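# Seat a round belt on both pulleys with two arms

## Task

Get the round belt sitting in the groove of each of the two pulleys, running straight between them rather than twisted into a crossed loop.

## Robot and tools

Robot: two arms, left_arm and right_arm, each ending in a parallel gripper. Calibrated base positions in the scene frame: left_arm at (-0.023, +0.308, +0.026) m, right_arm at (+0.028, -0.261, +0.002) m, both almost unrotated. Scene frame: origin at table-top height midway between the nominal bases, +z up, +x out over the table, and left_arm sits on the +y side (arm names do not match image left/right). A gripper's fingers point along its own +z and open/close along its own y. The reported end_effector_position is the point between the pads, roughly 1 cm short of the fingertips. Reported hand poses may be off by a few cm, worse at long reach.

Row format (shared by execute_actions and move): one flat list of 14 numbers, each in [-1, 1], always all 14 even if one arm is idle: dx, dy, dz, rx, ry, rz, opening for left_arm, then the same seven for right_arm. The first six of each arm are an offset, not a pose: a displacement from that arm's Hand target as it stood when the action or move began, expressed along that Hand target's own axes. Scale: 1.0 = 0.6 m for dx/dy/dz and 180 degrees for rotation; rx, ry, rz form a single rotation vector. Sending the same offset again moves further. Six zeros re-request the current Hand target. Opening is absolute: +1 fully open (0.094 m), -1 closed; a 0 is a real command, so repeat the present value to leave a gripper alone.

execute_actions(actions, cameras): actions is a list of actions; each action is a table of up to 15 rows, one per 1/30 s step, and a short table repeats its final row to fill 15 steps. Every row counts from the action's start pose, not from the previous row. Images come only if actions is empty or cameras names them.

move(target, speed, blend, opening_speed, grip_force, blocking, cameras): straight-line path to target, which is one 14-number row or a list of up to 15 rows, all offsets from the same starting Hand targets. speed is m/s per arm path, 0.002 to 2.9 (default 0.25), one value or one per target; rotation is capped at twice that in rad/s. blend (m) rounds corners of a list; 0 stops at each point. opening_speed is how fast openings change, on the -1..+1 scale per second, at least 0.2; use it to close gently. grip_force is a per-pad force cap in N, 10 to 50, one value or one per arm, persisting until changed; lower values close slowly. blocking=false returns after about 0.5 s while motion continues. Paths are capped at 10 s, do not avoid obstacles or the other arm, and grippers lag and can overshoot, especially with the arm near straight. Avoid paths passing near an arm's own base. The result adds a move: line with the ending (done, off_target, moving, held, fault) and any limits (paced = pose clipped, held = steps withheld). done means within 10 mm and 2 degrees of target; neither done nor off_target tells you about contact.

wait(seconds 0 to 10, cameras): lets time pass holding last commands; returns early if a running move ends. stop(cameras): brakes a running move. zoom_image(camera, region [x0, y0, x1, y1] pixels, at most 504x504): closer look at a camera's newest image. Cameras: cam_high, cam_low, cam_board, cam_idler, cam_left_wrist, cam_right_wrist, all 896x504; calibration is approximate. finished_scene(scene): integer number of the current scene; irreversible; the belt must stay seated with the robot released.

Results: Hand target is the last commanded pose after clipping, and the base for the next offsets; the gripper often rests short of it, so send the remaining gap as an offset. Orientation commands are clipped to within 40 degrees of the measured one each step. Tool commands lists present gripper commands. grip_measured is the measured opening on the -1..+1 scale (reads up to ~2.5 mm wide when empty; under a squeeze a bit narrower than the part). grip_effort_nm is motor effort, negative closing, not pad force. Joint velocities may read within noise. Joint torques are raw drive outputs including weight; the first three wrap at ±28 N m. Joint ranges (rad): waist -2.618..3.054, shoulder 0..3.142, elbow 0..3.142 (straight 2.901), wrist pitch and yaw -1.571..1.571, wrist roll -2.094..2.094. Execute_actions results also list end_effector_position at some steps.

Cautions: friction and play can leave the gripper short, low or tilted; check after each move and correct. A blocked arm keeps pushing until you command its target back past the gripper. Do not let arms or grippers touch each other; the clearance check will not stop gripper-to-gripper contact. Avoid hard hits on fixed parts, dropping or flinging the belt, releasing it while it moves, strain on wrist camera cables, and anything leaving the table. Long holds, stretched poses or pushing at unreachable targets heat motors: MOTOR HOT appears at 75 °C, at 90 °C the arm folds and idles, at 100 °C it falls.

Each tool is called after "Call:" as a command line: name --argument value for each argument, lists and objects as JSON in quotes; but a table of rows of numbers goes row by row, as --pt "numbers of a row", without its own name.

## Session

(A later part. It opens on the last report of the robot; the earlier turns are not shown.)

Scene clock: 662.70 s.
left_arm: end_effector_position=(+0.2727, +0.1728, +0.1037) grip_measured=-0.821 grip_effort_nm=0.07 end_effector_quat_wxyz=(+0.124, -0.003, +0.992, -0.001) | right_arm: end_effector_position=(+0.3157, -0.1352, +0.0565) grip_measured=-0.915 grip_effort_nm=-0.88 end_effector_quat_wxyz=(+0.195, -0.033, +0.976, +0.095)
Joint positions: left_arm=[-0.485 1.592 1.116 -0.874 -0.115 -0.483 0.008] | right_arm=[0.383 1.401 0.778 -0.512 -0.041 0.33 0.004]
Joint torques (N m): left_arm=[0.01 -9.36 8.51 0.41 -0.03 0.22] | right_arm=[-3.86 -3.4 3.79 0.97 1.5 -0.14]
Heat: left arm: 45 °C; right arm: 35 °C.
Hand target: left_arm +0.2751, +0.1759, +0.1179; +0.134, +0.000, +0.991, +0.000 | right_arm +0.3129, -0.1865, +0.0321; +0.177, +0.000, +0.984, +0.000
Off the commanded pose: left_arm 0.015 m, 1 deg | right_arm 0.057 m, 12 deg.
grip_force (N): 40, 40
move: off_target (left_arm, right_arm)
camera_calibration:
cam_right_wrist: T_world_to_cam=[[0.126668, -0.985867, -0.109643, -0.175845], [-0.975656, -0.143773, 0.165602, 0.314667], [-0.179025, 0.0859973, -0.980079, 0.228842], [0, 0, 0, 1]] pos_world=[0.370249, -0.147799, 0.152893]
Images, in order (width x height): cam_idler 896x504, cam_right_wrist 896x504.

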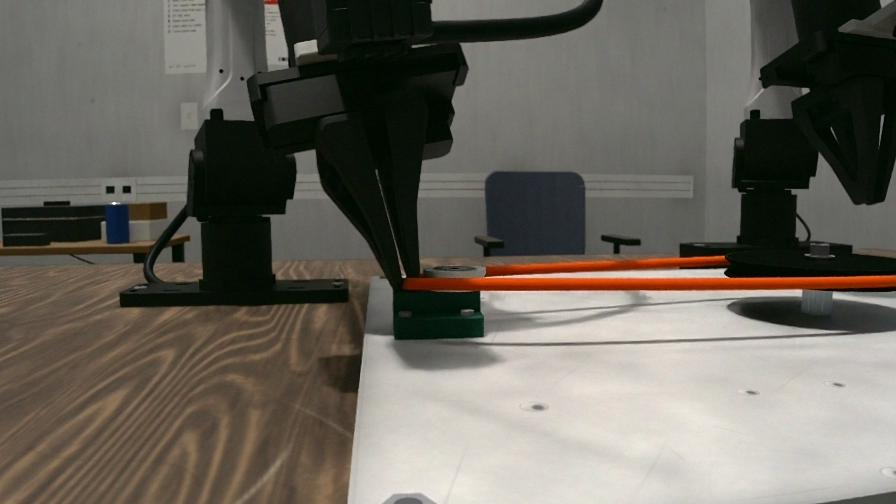

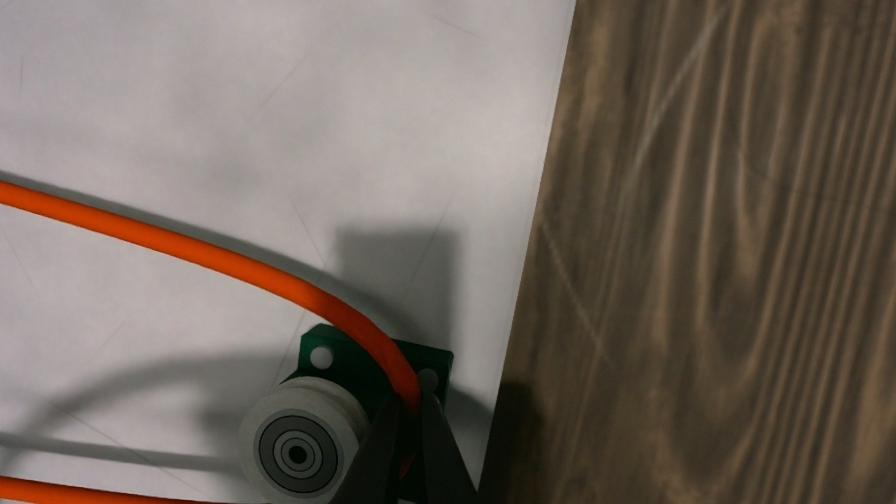

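Call:
move --target '[0,0,0,0,0,0,-0.82,0,0.035,0,0,0,0,-1]' --speed 0.04 --cameras '["cam_idler","cam_right_wrist"]'

Call:
zoom_image --camera "cam_idler" --region '[390, 220, 570, 320]'

Call:
zoom_image --camera "cam_right_wrist" --region '[240, 280, 500, 504]'

Scene clock: 689.43 s.
left_arm: end_effector_position=(+0.2727, +0.1728, +0.1037) grip_measured=-0.821 grip_effort_nm=0.07 end_effector_quat_wxyz=(+0.124, -0.003, +0.992, -0.001) | right_arm: end_effector_position=(+0.3178, -0.1294, +0.0556) grip_measured=-0.915 grip_effort_nm=-0.87 end_effector_quat_wxyz=(+0.202, -0.033, +0.975, +0.090)
Joint positions: left_arm=[-0.485 1.592 1.116 -0.874 -0.115 -0.483 0.008] | right_arm=[0.412 1.413 0.781 -0.493 -0.015 0.353 0.004]
Joint torques (N m): left_arm=[0.08 -9.39 8.5 0.43 -0.08 0.22] | right_arm=[-0.42 -1.8 5.6 0.87 1.52 0.23]
Heat: left arm: 45 °C; right arm: 34 °C.
Hand target: left_arm +0.2751, +0.1759, +0.1179; +0.134, +0.000, +0.991, +0.000 | right_arm +0.3128, -0.1655, +0.0321; +0.177, +0.000, +0.984, +0.000
Off the commanded pose: left_arm 0.015 m, 1 deg | right_arm 0.043 m, 11 deg.
grip_force (N): 40, 40
move: off_target (left_arm, right_arm)
camera_calibration:
cam_right_wrist: T_world_to_cam=[[0.124696, -0.987271, -0.0987269, -0.170622], [-0.978209, -0.138976, 0.154251, 0.319694], [-0.166008, 0.077341, -0.983087, 0.222713], [0, 0, 0, 1]] pos_world=[0.370975, -0.141245, 0.152788]
Images, in order (width x height): cam_idler 896x504, cam_right_wrist 896x504.

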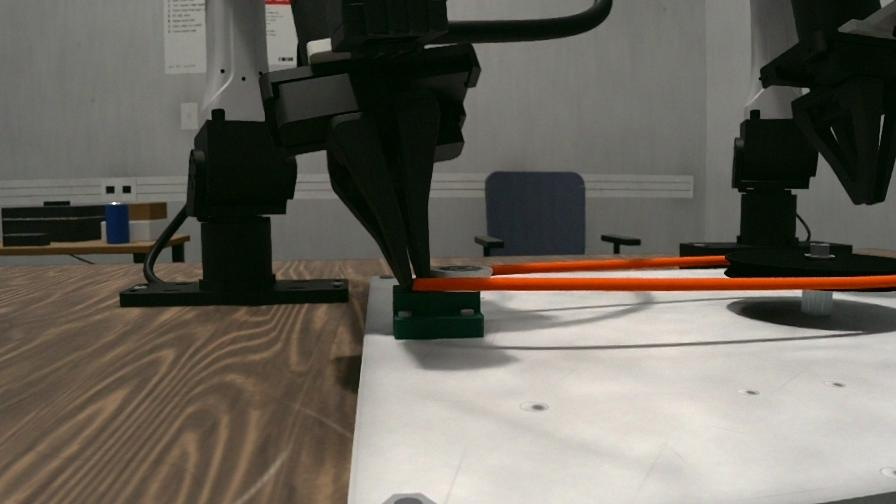

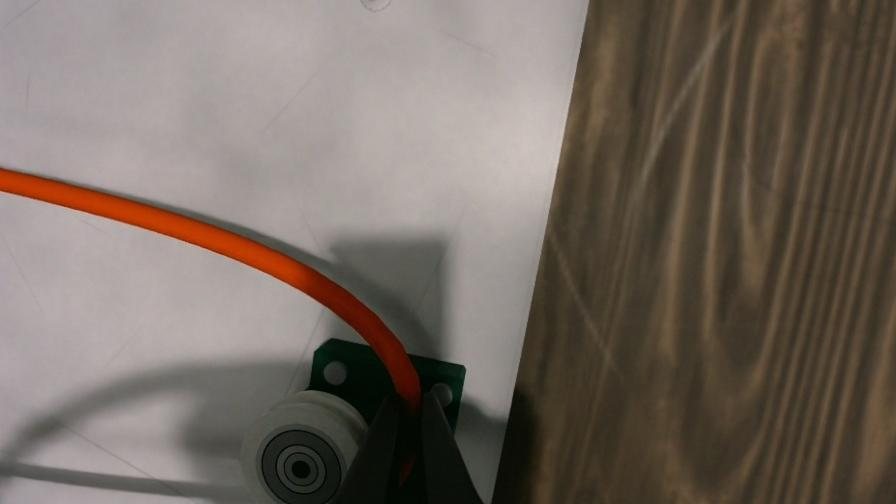

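Scaled by 2.800 from the camera's 896x504 image, which has a finer 1280x720 frame.

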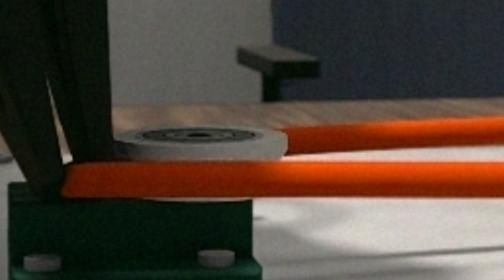

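Scaled by 1.938 from the camera's 896x504 image, which has a finer 1280x720 frame.

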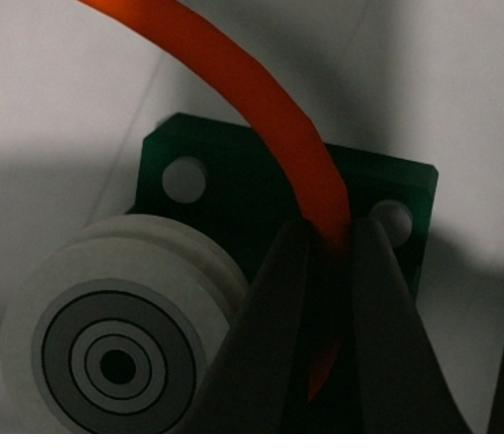

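Call:
move --target '[0,0,0,0,0,0,-0.82,0,-0.02,0,0,0,0,-1]' --speed 0.04 --cameras '["cam_idler","cam_right_wrist","cam_board"]'

Call:
zoom_image --camera "cam_idler" --region '[390, 220, 570, 320]'

Call:
zoom_image --camera "cam_right_wrist" --region '[240, 280, 500, 504]'

Scene clock: 716.23 s.
left_arm: end_effector_position=(+0.2727, +0.1728, +0.1037) grip_measured=-0.821 grip_effort_nm=0.07 end_effector_quat_wxyz=(+0.124, -0.003, +0.992, -0.001) | right_arm: end_effector_position=(+0.3188, -0.1308, +0.0558) grip_measured=-0.915 grip_effort_nm=-0.87 end_effector_quat_wxyz=(+0.202, -0.027, +0.975, +0.091)
Joint positions: left_arm=[-0.485 1.592 1.116 -0.874 -0.115 -0.483 0.008] | right_arm=[0.406 1.413 0.781 -0.492 -0.017 0.361 0.004]
Joint torques (N m): left_arm=[0.09 -9.31 8.62 0.42 -0.09 0.2] | right_arm=[-3.06 -3.21 4.49 0.83 1.37 -0.15]
Heat: left arm: 46 °C; right arm: 35 °C.
Hand target: left_arm +0.2751, +0.1759, +0.1179; +0.134, +0.000, +0.991, +0.000 | right_arm +0.3128, -0.1774, +0.0321; +0.177, +0.000, +0.984, +0.000
Off the commanded pose: left_arm 0.015 m, 1 deg | right_arm 0.053 m, 11 deg.
grip_force (N): 40, 40
move: off_target (left_arm, right_arm)
camera_calibration:
cam_right_wrist: T_world_to_cam=[[0.112472, -0.988234, -0.103647, -0.16815], [-0.979756, -0.127679, 0.154193, 0.322492], [-0.165612, 0.0842067, -0.982589, 0.223936], [0, 0, 0, 1]] pos_world=[0.371962, -0.143853, 0.152883]
Images, in order (width x height): cam_board 896x504, cam_idler 896x504, cam_right_wrist 896x504.

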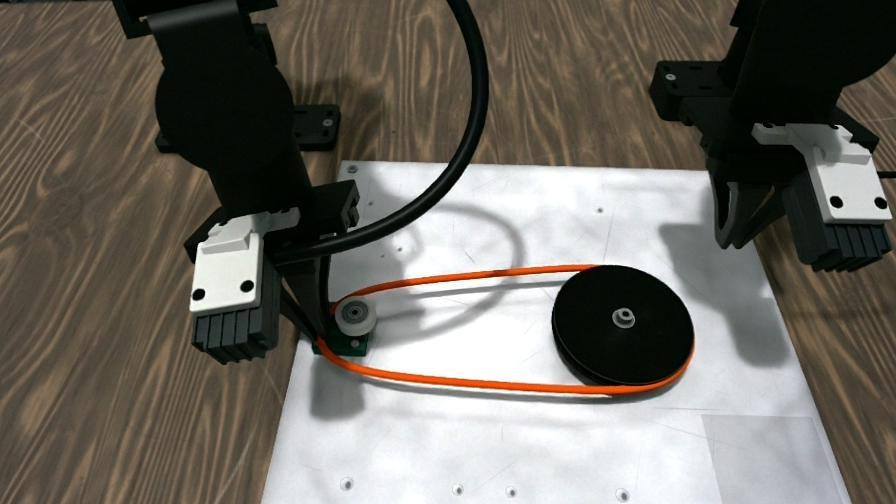

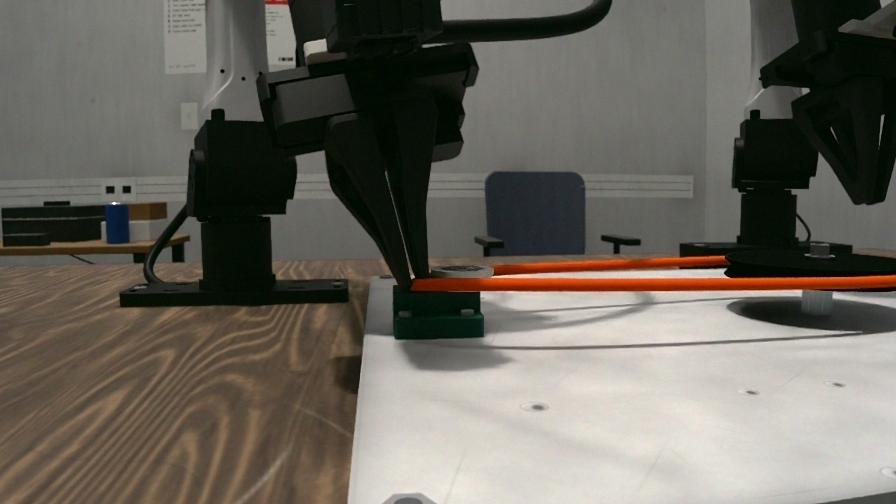

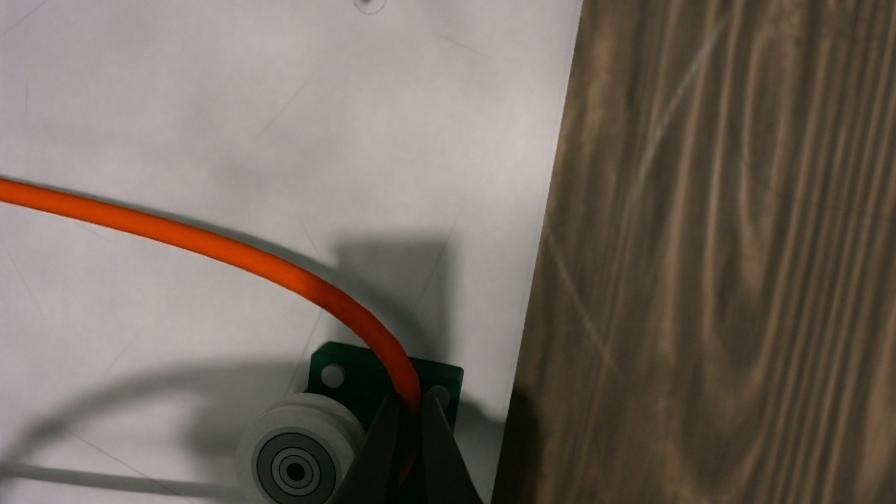

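Scaled by 2.800 from the camera's 896x504 image, which has a finer 1280x720 frame.

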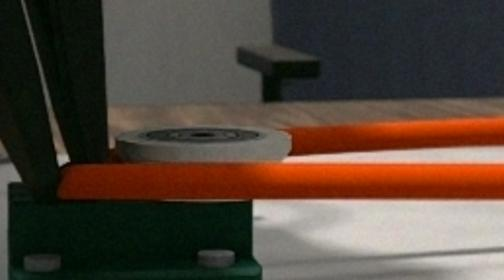

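Scaled by 1.938 from the camera's 896x504 image, which has a finer 1280x720 frame.

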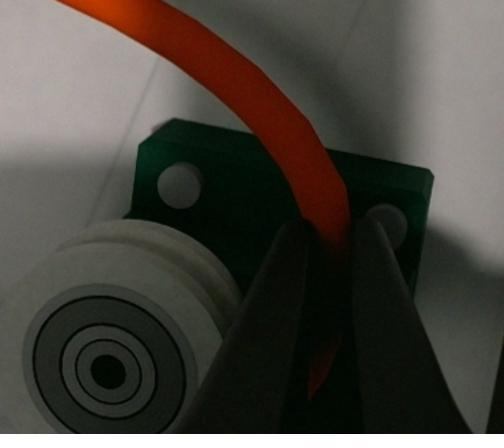

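Call:
move --target '[0,0,0,0,0,0,-0.82,0,0,0,0,0,0,-0.8]' --opening_speed 0.2 --cameras '["cam_idler","cam_right_wrist","cam_board"]'

Call:
zoom_image --camera "cam_idler" --region '[390, 220, 570, 320]'

Call:
zoom_image --camera "cam_right_wrist" --region '[240, 280, 500, 504]'

Scene clock: 738.27 s.
left_arm: end_effector_position=(+0.2727, +0.1728, +0.1037) grip_measured=-0.821 grip_effort_nm=0.07 end_effector_quat_wxyz=(+0.124, -0.003, +0.992, -0.001) | right_arm: end_effector_position=(+0.3204, -0.1336, +0.0557) grip_measured=-0.802 grip_effort_nm=0.06 end_effector_quat_wxyz=(+0.203, -0.023, +0.975, +0.090)
Joint positions: left_arm=[-0.485 1.592 1.116 -0.874 -0.115 -0.483 0.008] | right_arm=[0.396 1.414 0.781 -0.49 -0.017 0.359 0.009]
Joint torques (N m): left_arm=[0.1 -9.21 8.57 0.42 -0.07 0.26] | right_arm=[-2.44 -3.23 4.52 0.82 1.37 -0.15]
Heat: left arm: 46 °C; right arm: 35 °C.
Hand target: left_arm +0.2751, +0.1759, +0.1179; +0.134, +0.000, +0.991, +0.000 | right_arm +0.3128, -0.1775, +0.0321; +0.177, +0.000, +0.984, +0.000
Off the commanded pose: left_arm 0.015 m, 1 deg | right_arm 0.050 m, 11 deg.
grip_force (N): 40, 40
move: off_target (left_arm, right_arm)
camera_calibration:
cam_right_wrist: T_world_to_cam=[[0.104066, -0.989202, -0.103198, -0.168516], [-0.980959, -0.119196, 0.153339, 0.325169], [-0.163984, 0.0852751, -0.98277, 0.223992], [0, 0, 0, 1]] pos_world=[0.373246, -0.147039, 0.152882]
Images, in order (width x height): cam_board 896x504, cam_idler 896x504, cam_right_wrist 896x504.

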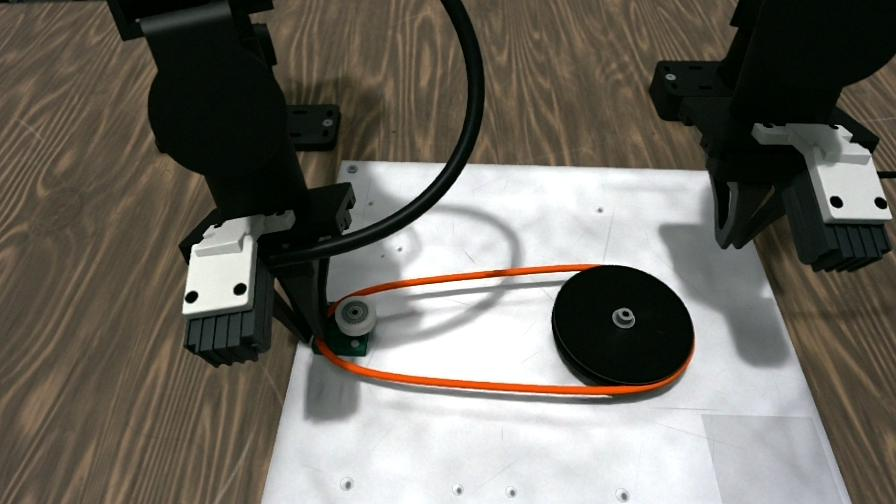

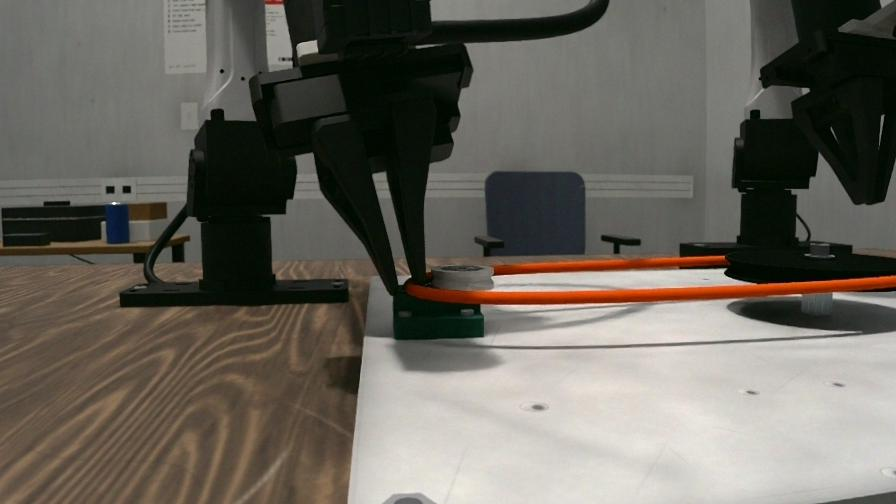

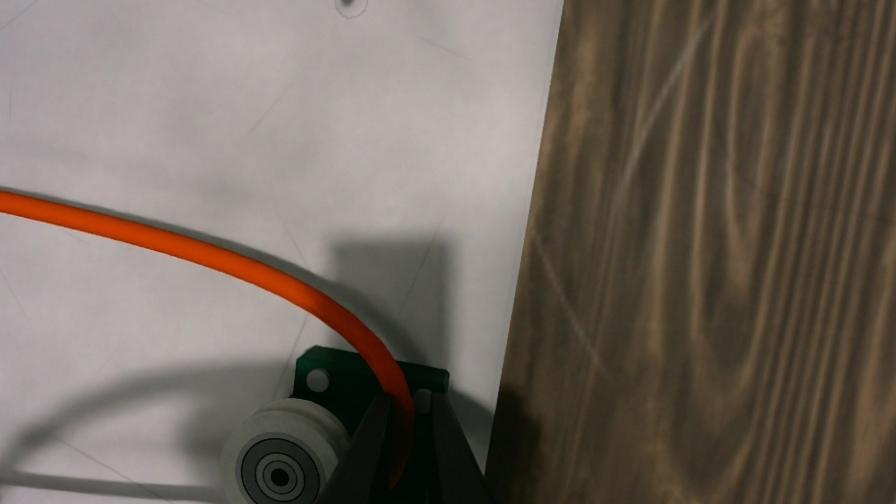

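Scaled by 2.800 from the camera's 896x504 image, which has a finer 1280x720 frame.

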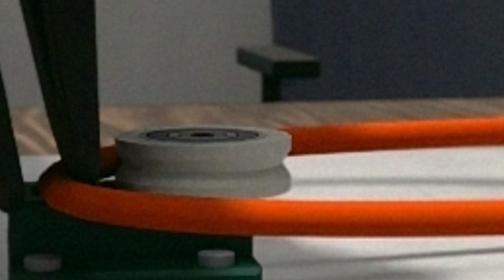

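Scaled by 1.938 from the camera's 896x504 image, which has a finer 1280x720 frame.

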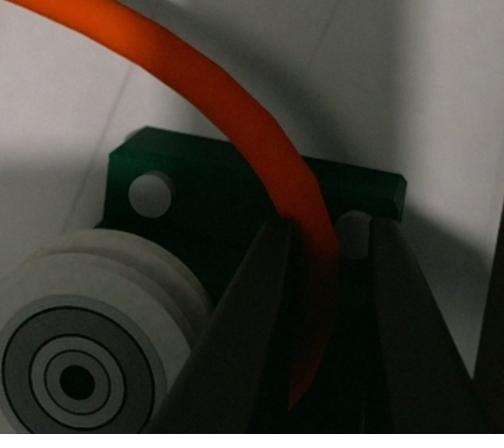

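Call:
move --target '[0,0,0,0,0,0,-0.82,0,0,0,0,0,0,-1]' --opening_speed 0.2 --cameras '["cam_idler","cam_right_wrist"]'

Call:
zoom_image --camera "cam_idler" --region '[390, 220, 570, 320]'

Call:
zoom_image --camera "cam_right_wrist" --region '[240, 280, 500, 504]'

Scene clock: 776.97 s.
left_arm: end_effector_position=(+0.2727, +0.1728, +0.1037) grip_measured=-0.821 grip_effort_nm=0.07 end_effector_quat_wxyz=(+0.124, -0.003, +0.992, -0.001) | right_arm: end_effector_position=(+0.3204, -0.1336, +0.0557) grip_measured=-0.919 grip_effort_nm=-0.87 end_effector_quat_wxyz=(+0.203, -0.023, +0.975, +0.090)
Joint positions: left_arm=[-0.485 1.592 1.116 -0.874 -0.115 -0.483 0.008] | right_arm=[0.396 1.414 0.781 -0.49 -0.017 0.359 0.004]
Joint torques (N m): left_arm=[0.29 -9.24 8.44 0.45 -0.06 0.22] | right_arm=[-2.44 -3.23 4.52 0.82 1.37 -0.16]
Heat: left arm: 46 °C; right arm: 34 °C.
Hand target: left_arm +0.2751, +0.1759, +0.1179; +0.134, +0.000, +0.991, +0.000 | right_arm +0.3128, -0.1775, +0.0321; +0.177, +0.000, +0.984, +0.000
Off the commanded pose: left_arm 0.015 m, 1 deg | right_arm 0.050 m, 11 deg.
grip_force (N): 40, 40
move: off_target (left_arm, right_arm)
camera_calibration:
cam_right_wrist: T_world_to_cam=[[0.104066, -0.989202, -0.103198, -0.168516], [-0.980959, -0.119196, 0.153339, 0.325169], [-0.163984, 0.0852751, -0.98277, 0.223992], [0, 0, 0, 1]] pos_world=[0.373246, -0.147039, 0.152882]
Images, in order (width x height): cam_idler 896x504, cam_right_wrist 896x504.

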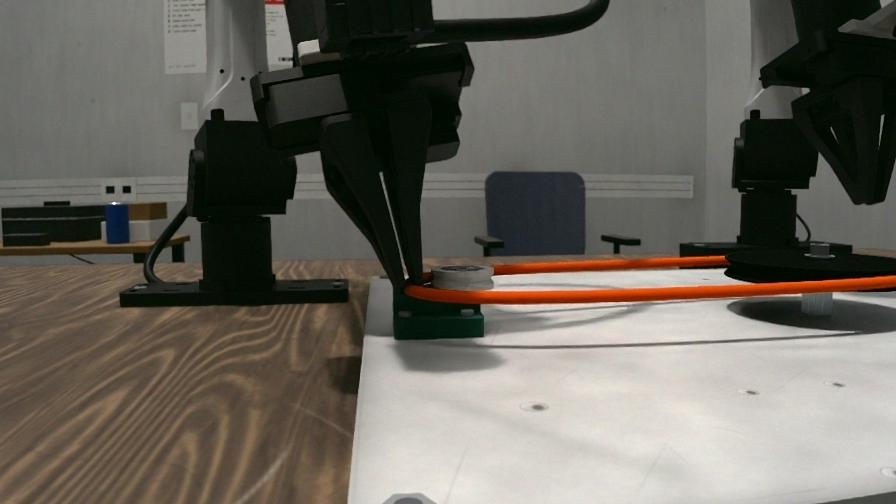

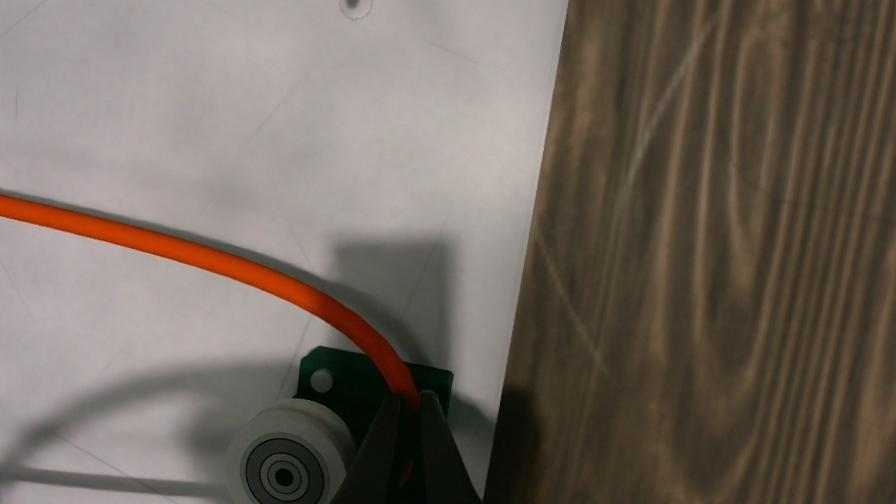

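Scaled by 2.800 from the camera's 896x504 image, which has a finer 1280x720 frame.

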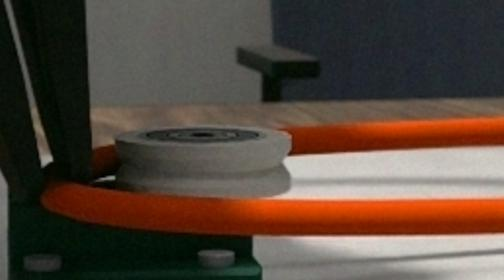

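Scaled by 1.938 from the camera's 896x504 image, which has a finer 1280x720 frame.

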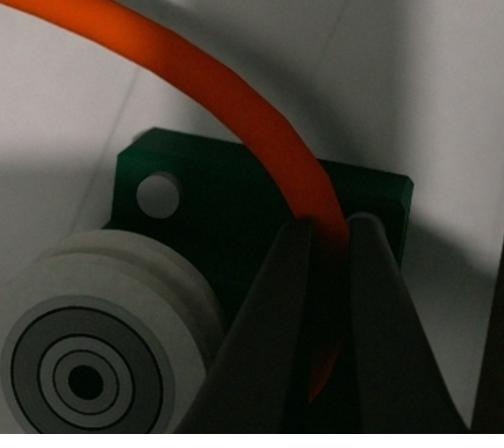

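Call:
move --target '[0,0,0,0,0,0,-0.82,0,-0.025,0,0,0,0,-1]' --speed 0.05 --cameras '["cam_idler","cam_right_wrist"]'

Call:
zoom_image --camera "cam_idler" --region '[390, 220, 570, 320]'

Scene clock: 791.83 s.
left_arm: end_effector_position=(+0.2727, +0.1728, +0.1037) grip_measured=-0.821 grip_effort_nm=0.07 end_effector_quat_wxyz=(+0.124, -0.003, +0.992, -0.001) | right_arm: end_effector_position=(+0.3216, -0.1362, +0.0554) grip_measured=-0.919 grip_effort_nm=-0.87 end_effector_quat_wxyz=(+0.200, -0.034, +0.974, +0.101)
Joint positions: left_arm=[-0.485 1.592 1.116 -0.874 -0.115 -0.483 0.008] | right_arm=[0.365 1.414 0.778 -0.486 -0.057 0.315 0.004]
Joint torques (N m): left_arm=[0.32 -9.17 8.49 0.44 -0.09 0.22] | right_arm=[-4.12 -5.08 3.41 0.78 1.55 -0.22]
Heat: left arm: 46 °C; right arm: 34 °C.
Hand target: left_arm +0.2751, +0.1759, +0.1179; +0.134, +0.000, +0.991, +0.000 | right_arm +0.3129, -0.1925, +0.0321; +0.177, +0.000, +0.984, +0.000
Off the commanded pose: left_arm 0.015 m, 1 deg | right_arm 0.062 m, 12 deg.
grip_force (N): 40, 40
move: off_target (left_arm, right_arm)
camera_calibration:
cam_right_wrist: T_world_to_cam=[[0.129814, -0.984251, -0.119993, -0.177952], [-0.976918, -0.147665, 0.15436, 0.320922], [-0.169648, 0.0971853, -0.980701, 0.227443], [0, 0, 0, 1]] pos_world=[0.3752, -0.149864, 0.152163]
Images, in order (width x height): cam_idler 896x504, cam_right_wrist 896x504.

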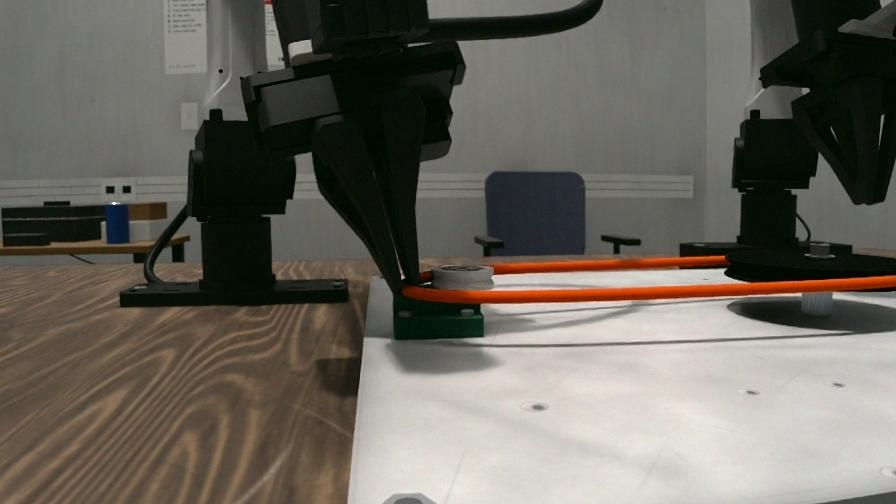

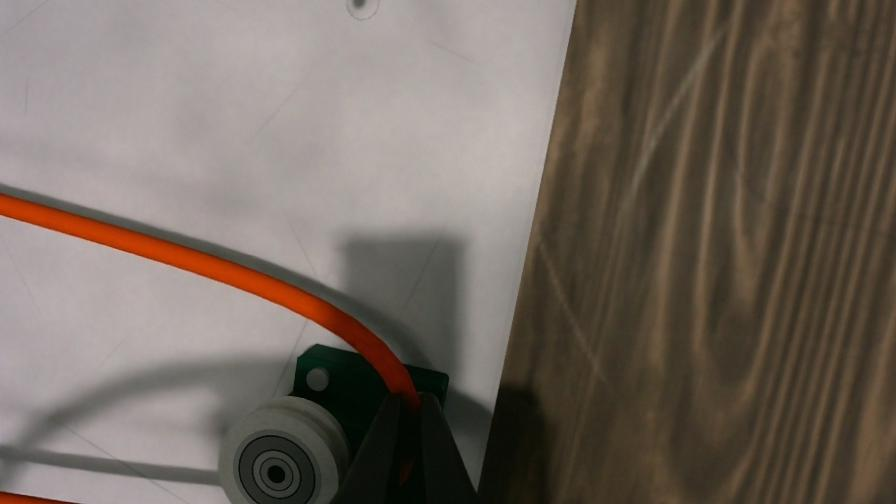

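Scaled by 2.800 from the camera's 896x504 image, which has a finer 1280x720 frame.

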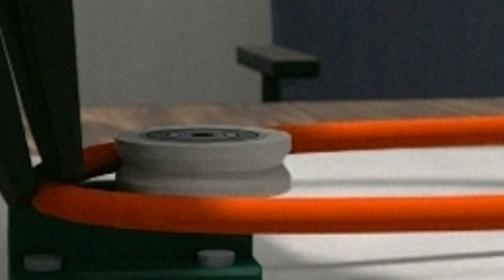

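Call:
move --target '[0,0,0,0,0,0,-0.82,-0.0035,0,-0.0094,0,-0.044,0,-1]' --speed 0.05 --cameras '["cam_idler","cam_right_wrist"]'

Call:
zoom_image --camera "cam_idler" --region '[390, 220, 570, 320]'

Scene clock: 807.87 s.
left_arm: end_effector_position=(+0.2727, +0.1728, +0.1037) grip_measured=-0.821 grip_effort_nm=0.07 end_effector_quat_wxyz=(+0.124, -0.003, +0.992, -0.001) | right_arm: end_effector_position=(+0.3189, -0.1370, +0.0562) grip_measured=-0.919 grip_effort_nm=-0.87 end_effector_quat_wxyz=(+0.251, -0.035, +0.960, +0.119)
Joint positions: left_arm=[-0.485 1.592 1.116 -0.874 -0.115 -0.483 0.008] | right_arm=[0.365 1.322 0.653 -0.34 -0.058 0.315 0.004]
Joint torques (N m): left_arm=[0.17 -9.36 8.64 0.49 -0.03 0.22] | right_arm=[-2.32 -6.06 3.96 0.95 2 -0.19]
Heat: left arm: 46 °C; right arm: 33 °C.
Hand target: left_arm +0.2751, +0.1759, +0.1179; +0.134, +0.000, +0.991, +0.000 | right_arm +0.3128, -0.1925, +0.0380; +0.245, +0.000, +0.970, +0.000
Off the commanded pose: left_arm 0.015 m, 1 deg | right_arm 0.059 m, 14 deg.
grip_force (N): 40, 40
move: off_target (left_arm, right_arm)
camera_calibration:
cam_right_wrist: T_world_to_cam=[[0.144431, -0.978558, -0.146845, -0.180653], [-0.987234, -0.152574, 0.0457292, 0.326727], [-0.0671534, 0.138365, -0.988102, 0.201287], [0, 0, 0, 1]] pos_world=[0.362165, -0.154781, 0.157423]
Images, in order (width x height): cam_idler 896x504, cam_right_wrist 896x504.

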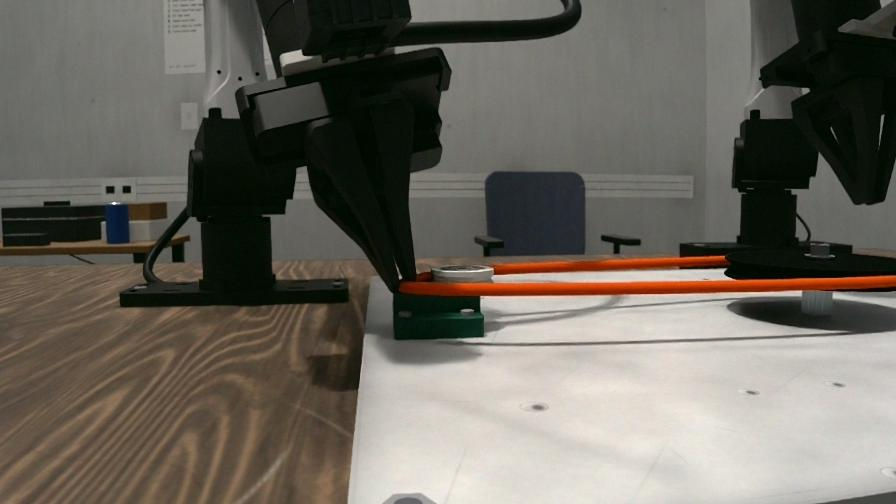

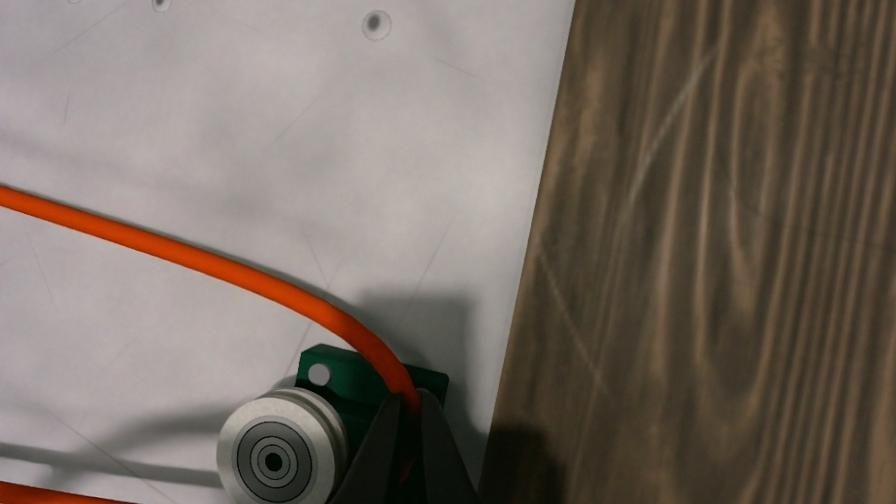

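Scaled by 2.800 from the camera's 896x504 image, which has a finer 1280x720 frame.

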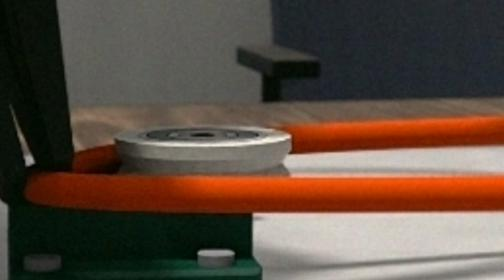

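Call:
move --target '[0,0,0,0,0,0,-0.82,-0.0095,0,-0.0176,0,-0.012,0,-1]' --speed 0.05 --cameras '["cam_idler","cam_right_wrist"]'

Call:
zoom_image --camera "cam_idler" --region '[390, 220, 570, 320]'

Scene clock: 815.83 s.
left_arm: end_effector_position=(+0.2727, +0.1728, +0.1037) grip_measured=-0.821 grip_effort_nm=0.07 end_effector_quat_wxyz=(+0.124, -0.003, +0.992, -0.001) | right_arm: end_effector_position=(+0.3176, -0.1375, +0.0633) grip_measured=-0.919 grip_effort_nm=-0.87 end_effector_quat_wxyz=(+0.263, -0.035, +0.956, +0.123)
Joint positions: left_arm=[-0.485 1.592 1.116 -0.874 -0.115 -0.483 0.008] | right_arm=[0.365 1.285 0.642 -0.34 -0.058 0.315 0.004]
Joint torques (N m): left_arm=[0.13 -9.48 8.62 0.42 -0.09 0.24] | right_arm=[-1.89 -6.93 4.75 0.91 2.12 -0.19]
Heat: left arm: 46 °C; right arm: 33 °C.
Hand target: left_arm +0.2751, +0.1759, +0.1179; +0.134, +0.000, +0.991, +0.000 | right_arm +0.3129, -0.1925, +0.0501; +0.263, +0.000, +0.965, +0.000
Off the commanded pose: left_arm 0.015 m, 1 deg | right_arm 0.057 m, 15 deg.
grip_force (N): 40, 40
move: off_target (left_arm, right_arm)
camera_calibration:
cam_right_wrist: T_world_to_cam=[[0.148135, -0.977113, -0.152666, -0.180522], [-0.988034, -0.152925, 0.0200626, 0.326947], [-0.0429498, 0.147867, -0.988074, 0.201784], [0, 0, 0, 1]] pos_world=[0.358443, -0.156229, 0.165258]
Images, in order (width x height): cam_idler 896x504, cam_right_wrist 896x504.

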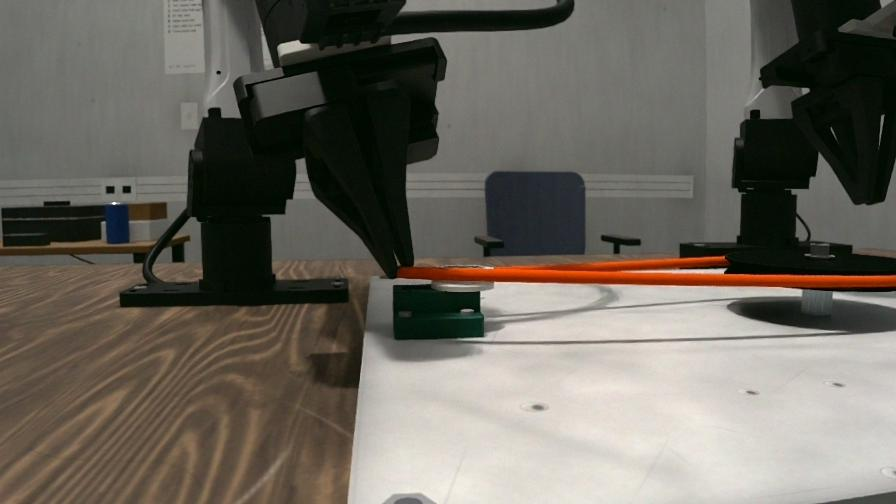

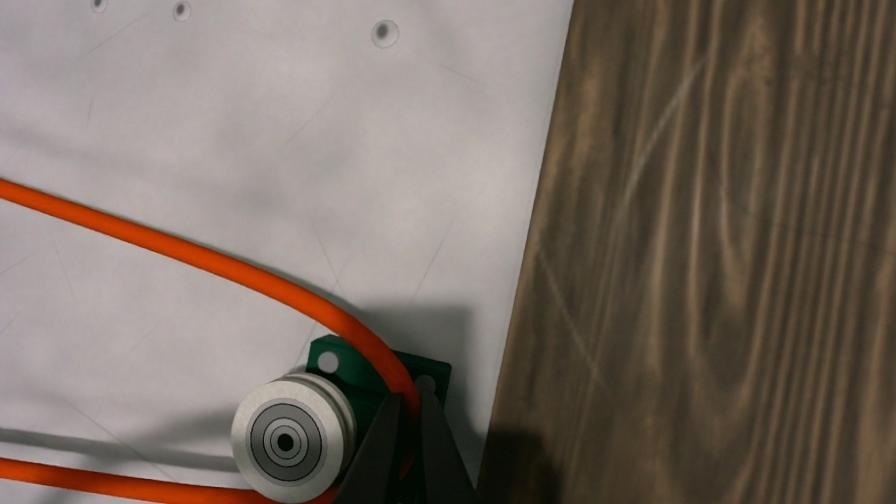

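Scaled by 2.800 from the camera's 896x504 image, which has a finer 1280x720 frame.

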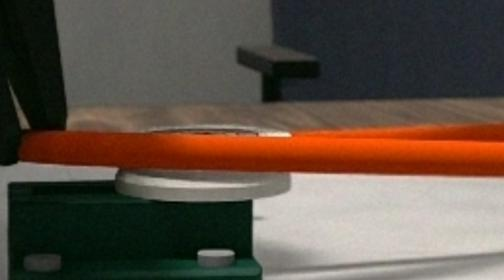

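Call:
move --target '[0,0,0,0,0,0,-0.82,0.0238,-0.003,-0.0024,0,0,0,-1]' --speed 0.05 --cameras '["cam_idler","cam_right_wrist","cam_board"]'

Call:
zoom_image --camera "cam_idler" --region '[390, 220, 570, 320]'

Scene clock: 827.20 s.
left_arm: end_effector_position=(+0.2727, +0.1728, +0.1037) grip_measured=-0.821 grip_effort_nm=0.07 end_effector_quat_wxyz=(+0.124, -0.003, +0.992, -0.001) | right_arm: end_effector_position=(+0.3047, -0.1378, +0.0608) grip_measured=-0.919 grip_effort_nm=-0.88 end_effector_quat_wxyz=(+0.265, -0.042, +0.955, +0.126)
Joint positions: left_arm=[-0.485 1.592 1.116 -0.874 -0.115 -0.483 0.008] | right_arm=[0.379 1.23 0.592 -0.338 -0.058 0.315 0.004]
Joint torques (N m): left_arm=[0.02 -9.29 8.72 0.37 -0.06 0.19] | right_arm=[-1.78 -5.85 4.29 0.95 2.2 -0.06]
Heat: left arm: 46 °C; right arm: 34 °C.
Hand target: left_arm +0.2751, +0.1759, +0.1179; +0.134, +0.000, +0.991, +0.000 | right_arm +0.2998, -0.1943, +0.0440; +0.263, +0.000, +0.965, +0.000
Off the commanded pose: left_arm 0.015 m, 1 deg | right_arm 0.059 m, 15 deg.
grip_force (N): 40, 40
move: off_target (left_arm, right_arm)
camera_calibration:
cam_right_wrist: T_world_to_cam=[[0.163243, -0.974488, -0.154028, -0.183431], [-0.985811, -0.167303, 0.013685, 0.311981], [-0.0391052, 0.149609, -0.987972, 0.197945], [0, 0, 0, 1]] pos_world=[0.345239, -0.156171, 0.163041]
Images, in order (width x height): cam_board 896x504, cam_idler 896x504, cam_right_wrist 896x504.

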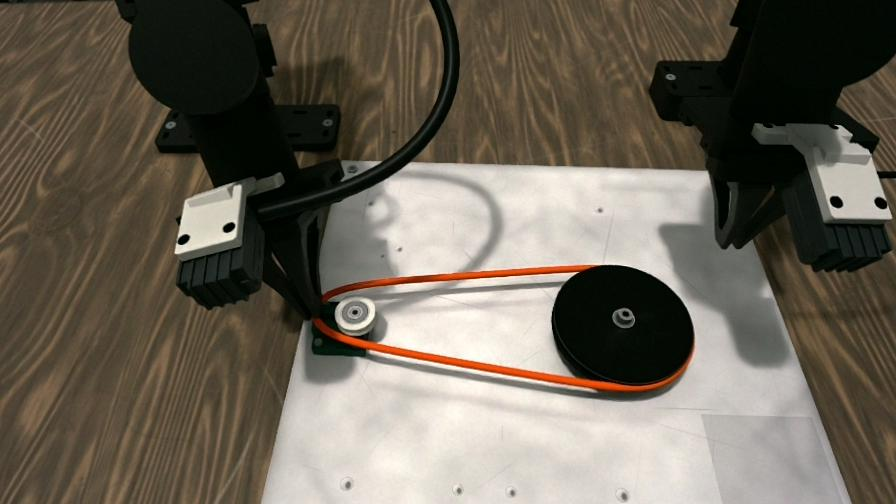

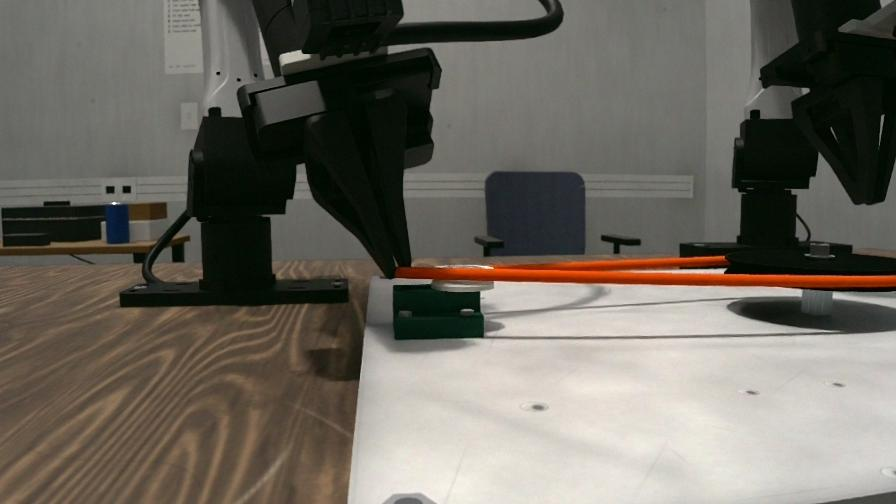

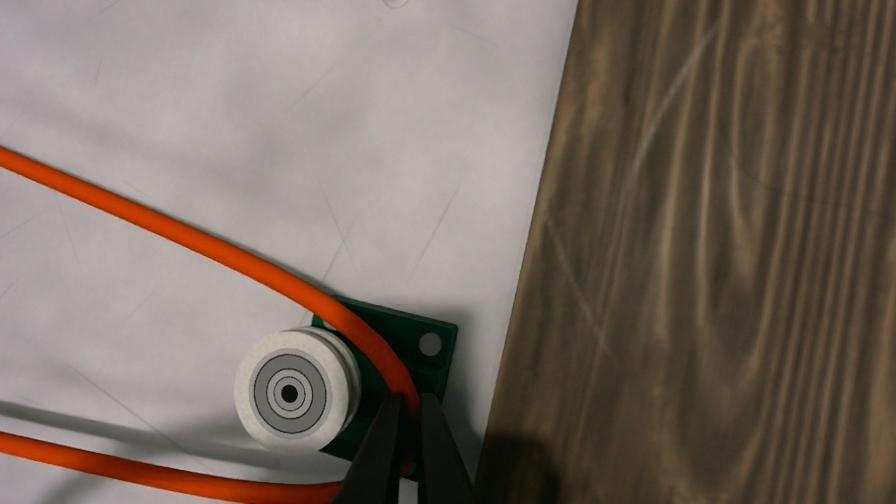

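Scaled by 2.800 from the camera's 896x504 image, which has a finer 1280x720 frame.

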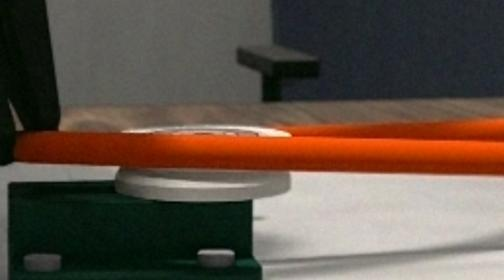

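Call:
move --target '[0,0,0,0,0,0,-0.82,0.0051,0,0.0086,0,0,0,-1]' --speed 0.05 --cameras '["cam_idler"]'

Call:
zoom_image --camera "cam_idler" --region '[390, 220, 570, 320]'

Scene clock: 857.43 s.
left_arm: end_effector_position=(+0.2727, +0.1728, +0.1037) grip_measured=-0.821 grip_effort_nm=0.07 end_effector_quat_wxyz=(+0.124, -0.003, +0.992, -0.001) | right_arm: end_effector_position=(+0.3039, -0.1376, +0.0575) grip_measured=-0.919 grip_effort_nm=-0.87 end_effector_quat_wxyz=(+0.268, -0.043, +0.954, +0.127)
Joint positions: left_arm=[-0.485 1.592 1.116 -0.874 -0.115 -0.483 0.008] | right_arm=[0.382 1.23 0.574 -0.315 -0.057 0.315 0.004]
Joint torques (N m): left_arm=[-0.01 -9.26 8.57 0.47 -0.07 0.25] | right_arm=[-1.91 -4.94 4.21 1 2.21 -0.05]
Heat: left arm: 46 °C; right arm: 33 °C.
Hand target: left_arm +0.2751, +0.1759, +0.1179; +0.134, +0.000, +0.991, +0.000 | right_arm +0.2998, -0.1943, +0.0381; +0.263, +0.000, +0.965, +0.000
Off the commanded pose: left_arm 0.015 m, 1 deg | right_arm 0.060 m, 15 deg.
grip_force (N): 40, 40
move: off_target (left_arm, right_arm)
Images, in order (width x height): cam_idler 896x504.

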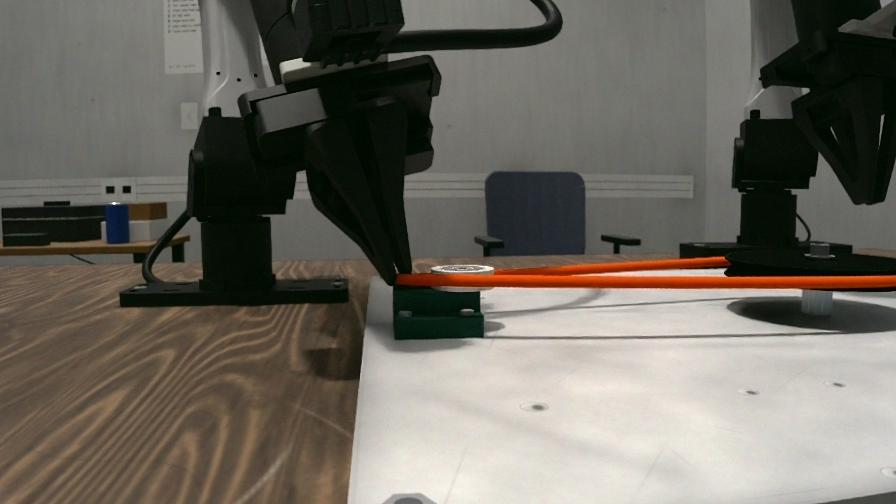

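Scaled by 2.800 from the camera's 896x504 image, which has a finer 1280x720 frame.

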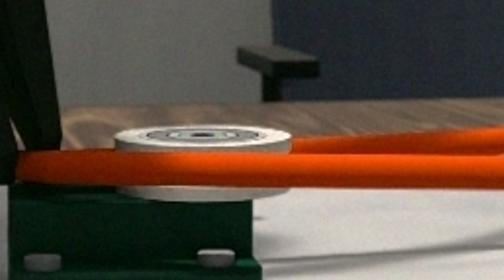

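Call:
move --target '[0,0,0,0,0,0,-0.82,0,0,0,0,0,0,-0.8]' --opening_speed 0.3 --cameras '["cam_idler","cam_right_wrist"]'

Call:
zoom_image --camera "cam_idler" --region '[390, 220, 570, 320]'

Scene clock: 866.50 s.
left_arm: end_effector_position=(+0.2727, +0.1728, +0.1037) grip_measured=-0.821 grip_effort_nm=0.07 end_effector_quat_wxyz=(+0.124, -0.003, +0.992, -0.001) | right_arm: end_effector_position=(+0.3044, -0.1385, +0.0575) grip_measured=-0.801 grip_effort_nm=0.04 end_effector_quat_wxyz=(+0.269, -0.043, +0.954, +0.124)
Joint positions: left_arm=[-0.485 1.592 1.116 -0.874 -0.115 -0.483 0.008] | right_arm=[0.382 1.23 0.574 -0.315 -0.05 0.313 0.009]
Joint torques (N m): left_arm=[0.1 -9.39 8.59 0.47 -0.08 0.22] | right_arm=[-1.89 -4.88 4.19 1.01 2.16 -0.05]
Heat: left arm: 46 °C; right arm: 33 °C.
Hand target: left_arm +0.2751, +0.1759, +0.1179; +0.134, +0.000, +0.991, +0.000 | right_arm +0.2998, -0.1943, +0.0381; +0.263, +0.000, +0.965, +0.000
Off the commanded pose: left_arm 0.015 m, 1 deg | right_arm 0.059 m, 15 deg.
grip_force (N): 40, 40
move: off_target (left_arm, right_arm)
camera_calibration:
cam_right_wrist: T_world_to_cam=[[0.164017, -0.975245, -0.14831, -0.185247], [-0.985961, -0.166842, 0.00672463, 0.311991], [-0.0313025, 0.145125, -0.988918, 0.191831], [0, 0, 0, 1]] pos_world=[0.343999, -0.156447, 0.160133]
Images, in order (width x height): cam_idler 896x504, cam_right_wrist 896x504.

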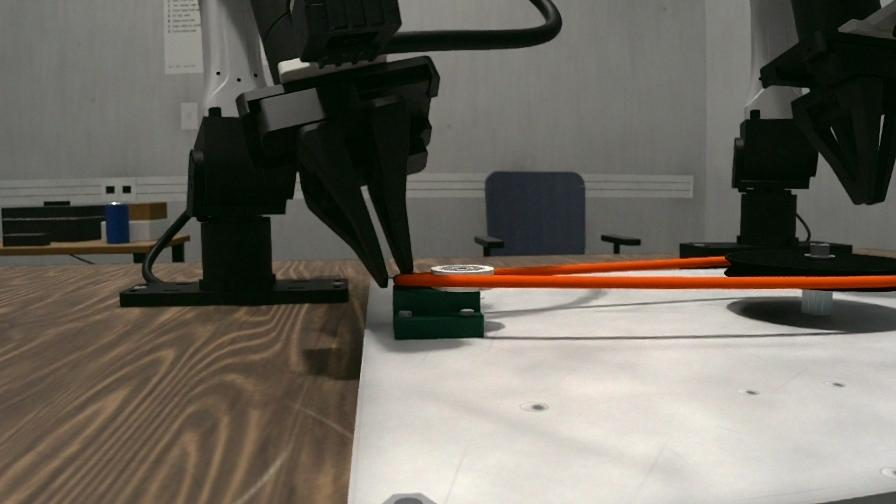

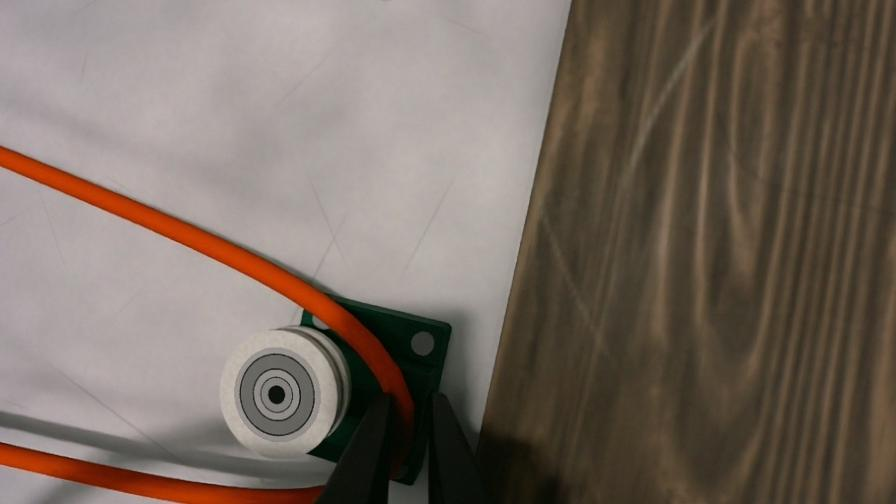

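Scaled by 2.800 from the camera's 896x504 image, which has a finer 1280x720 frame.

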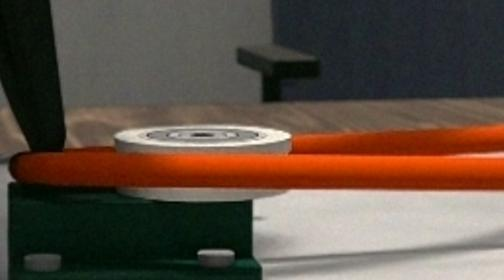

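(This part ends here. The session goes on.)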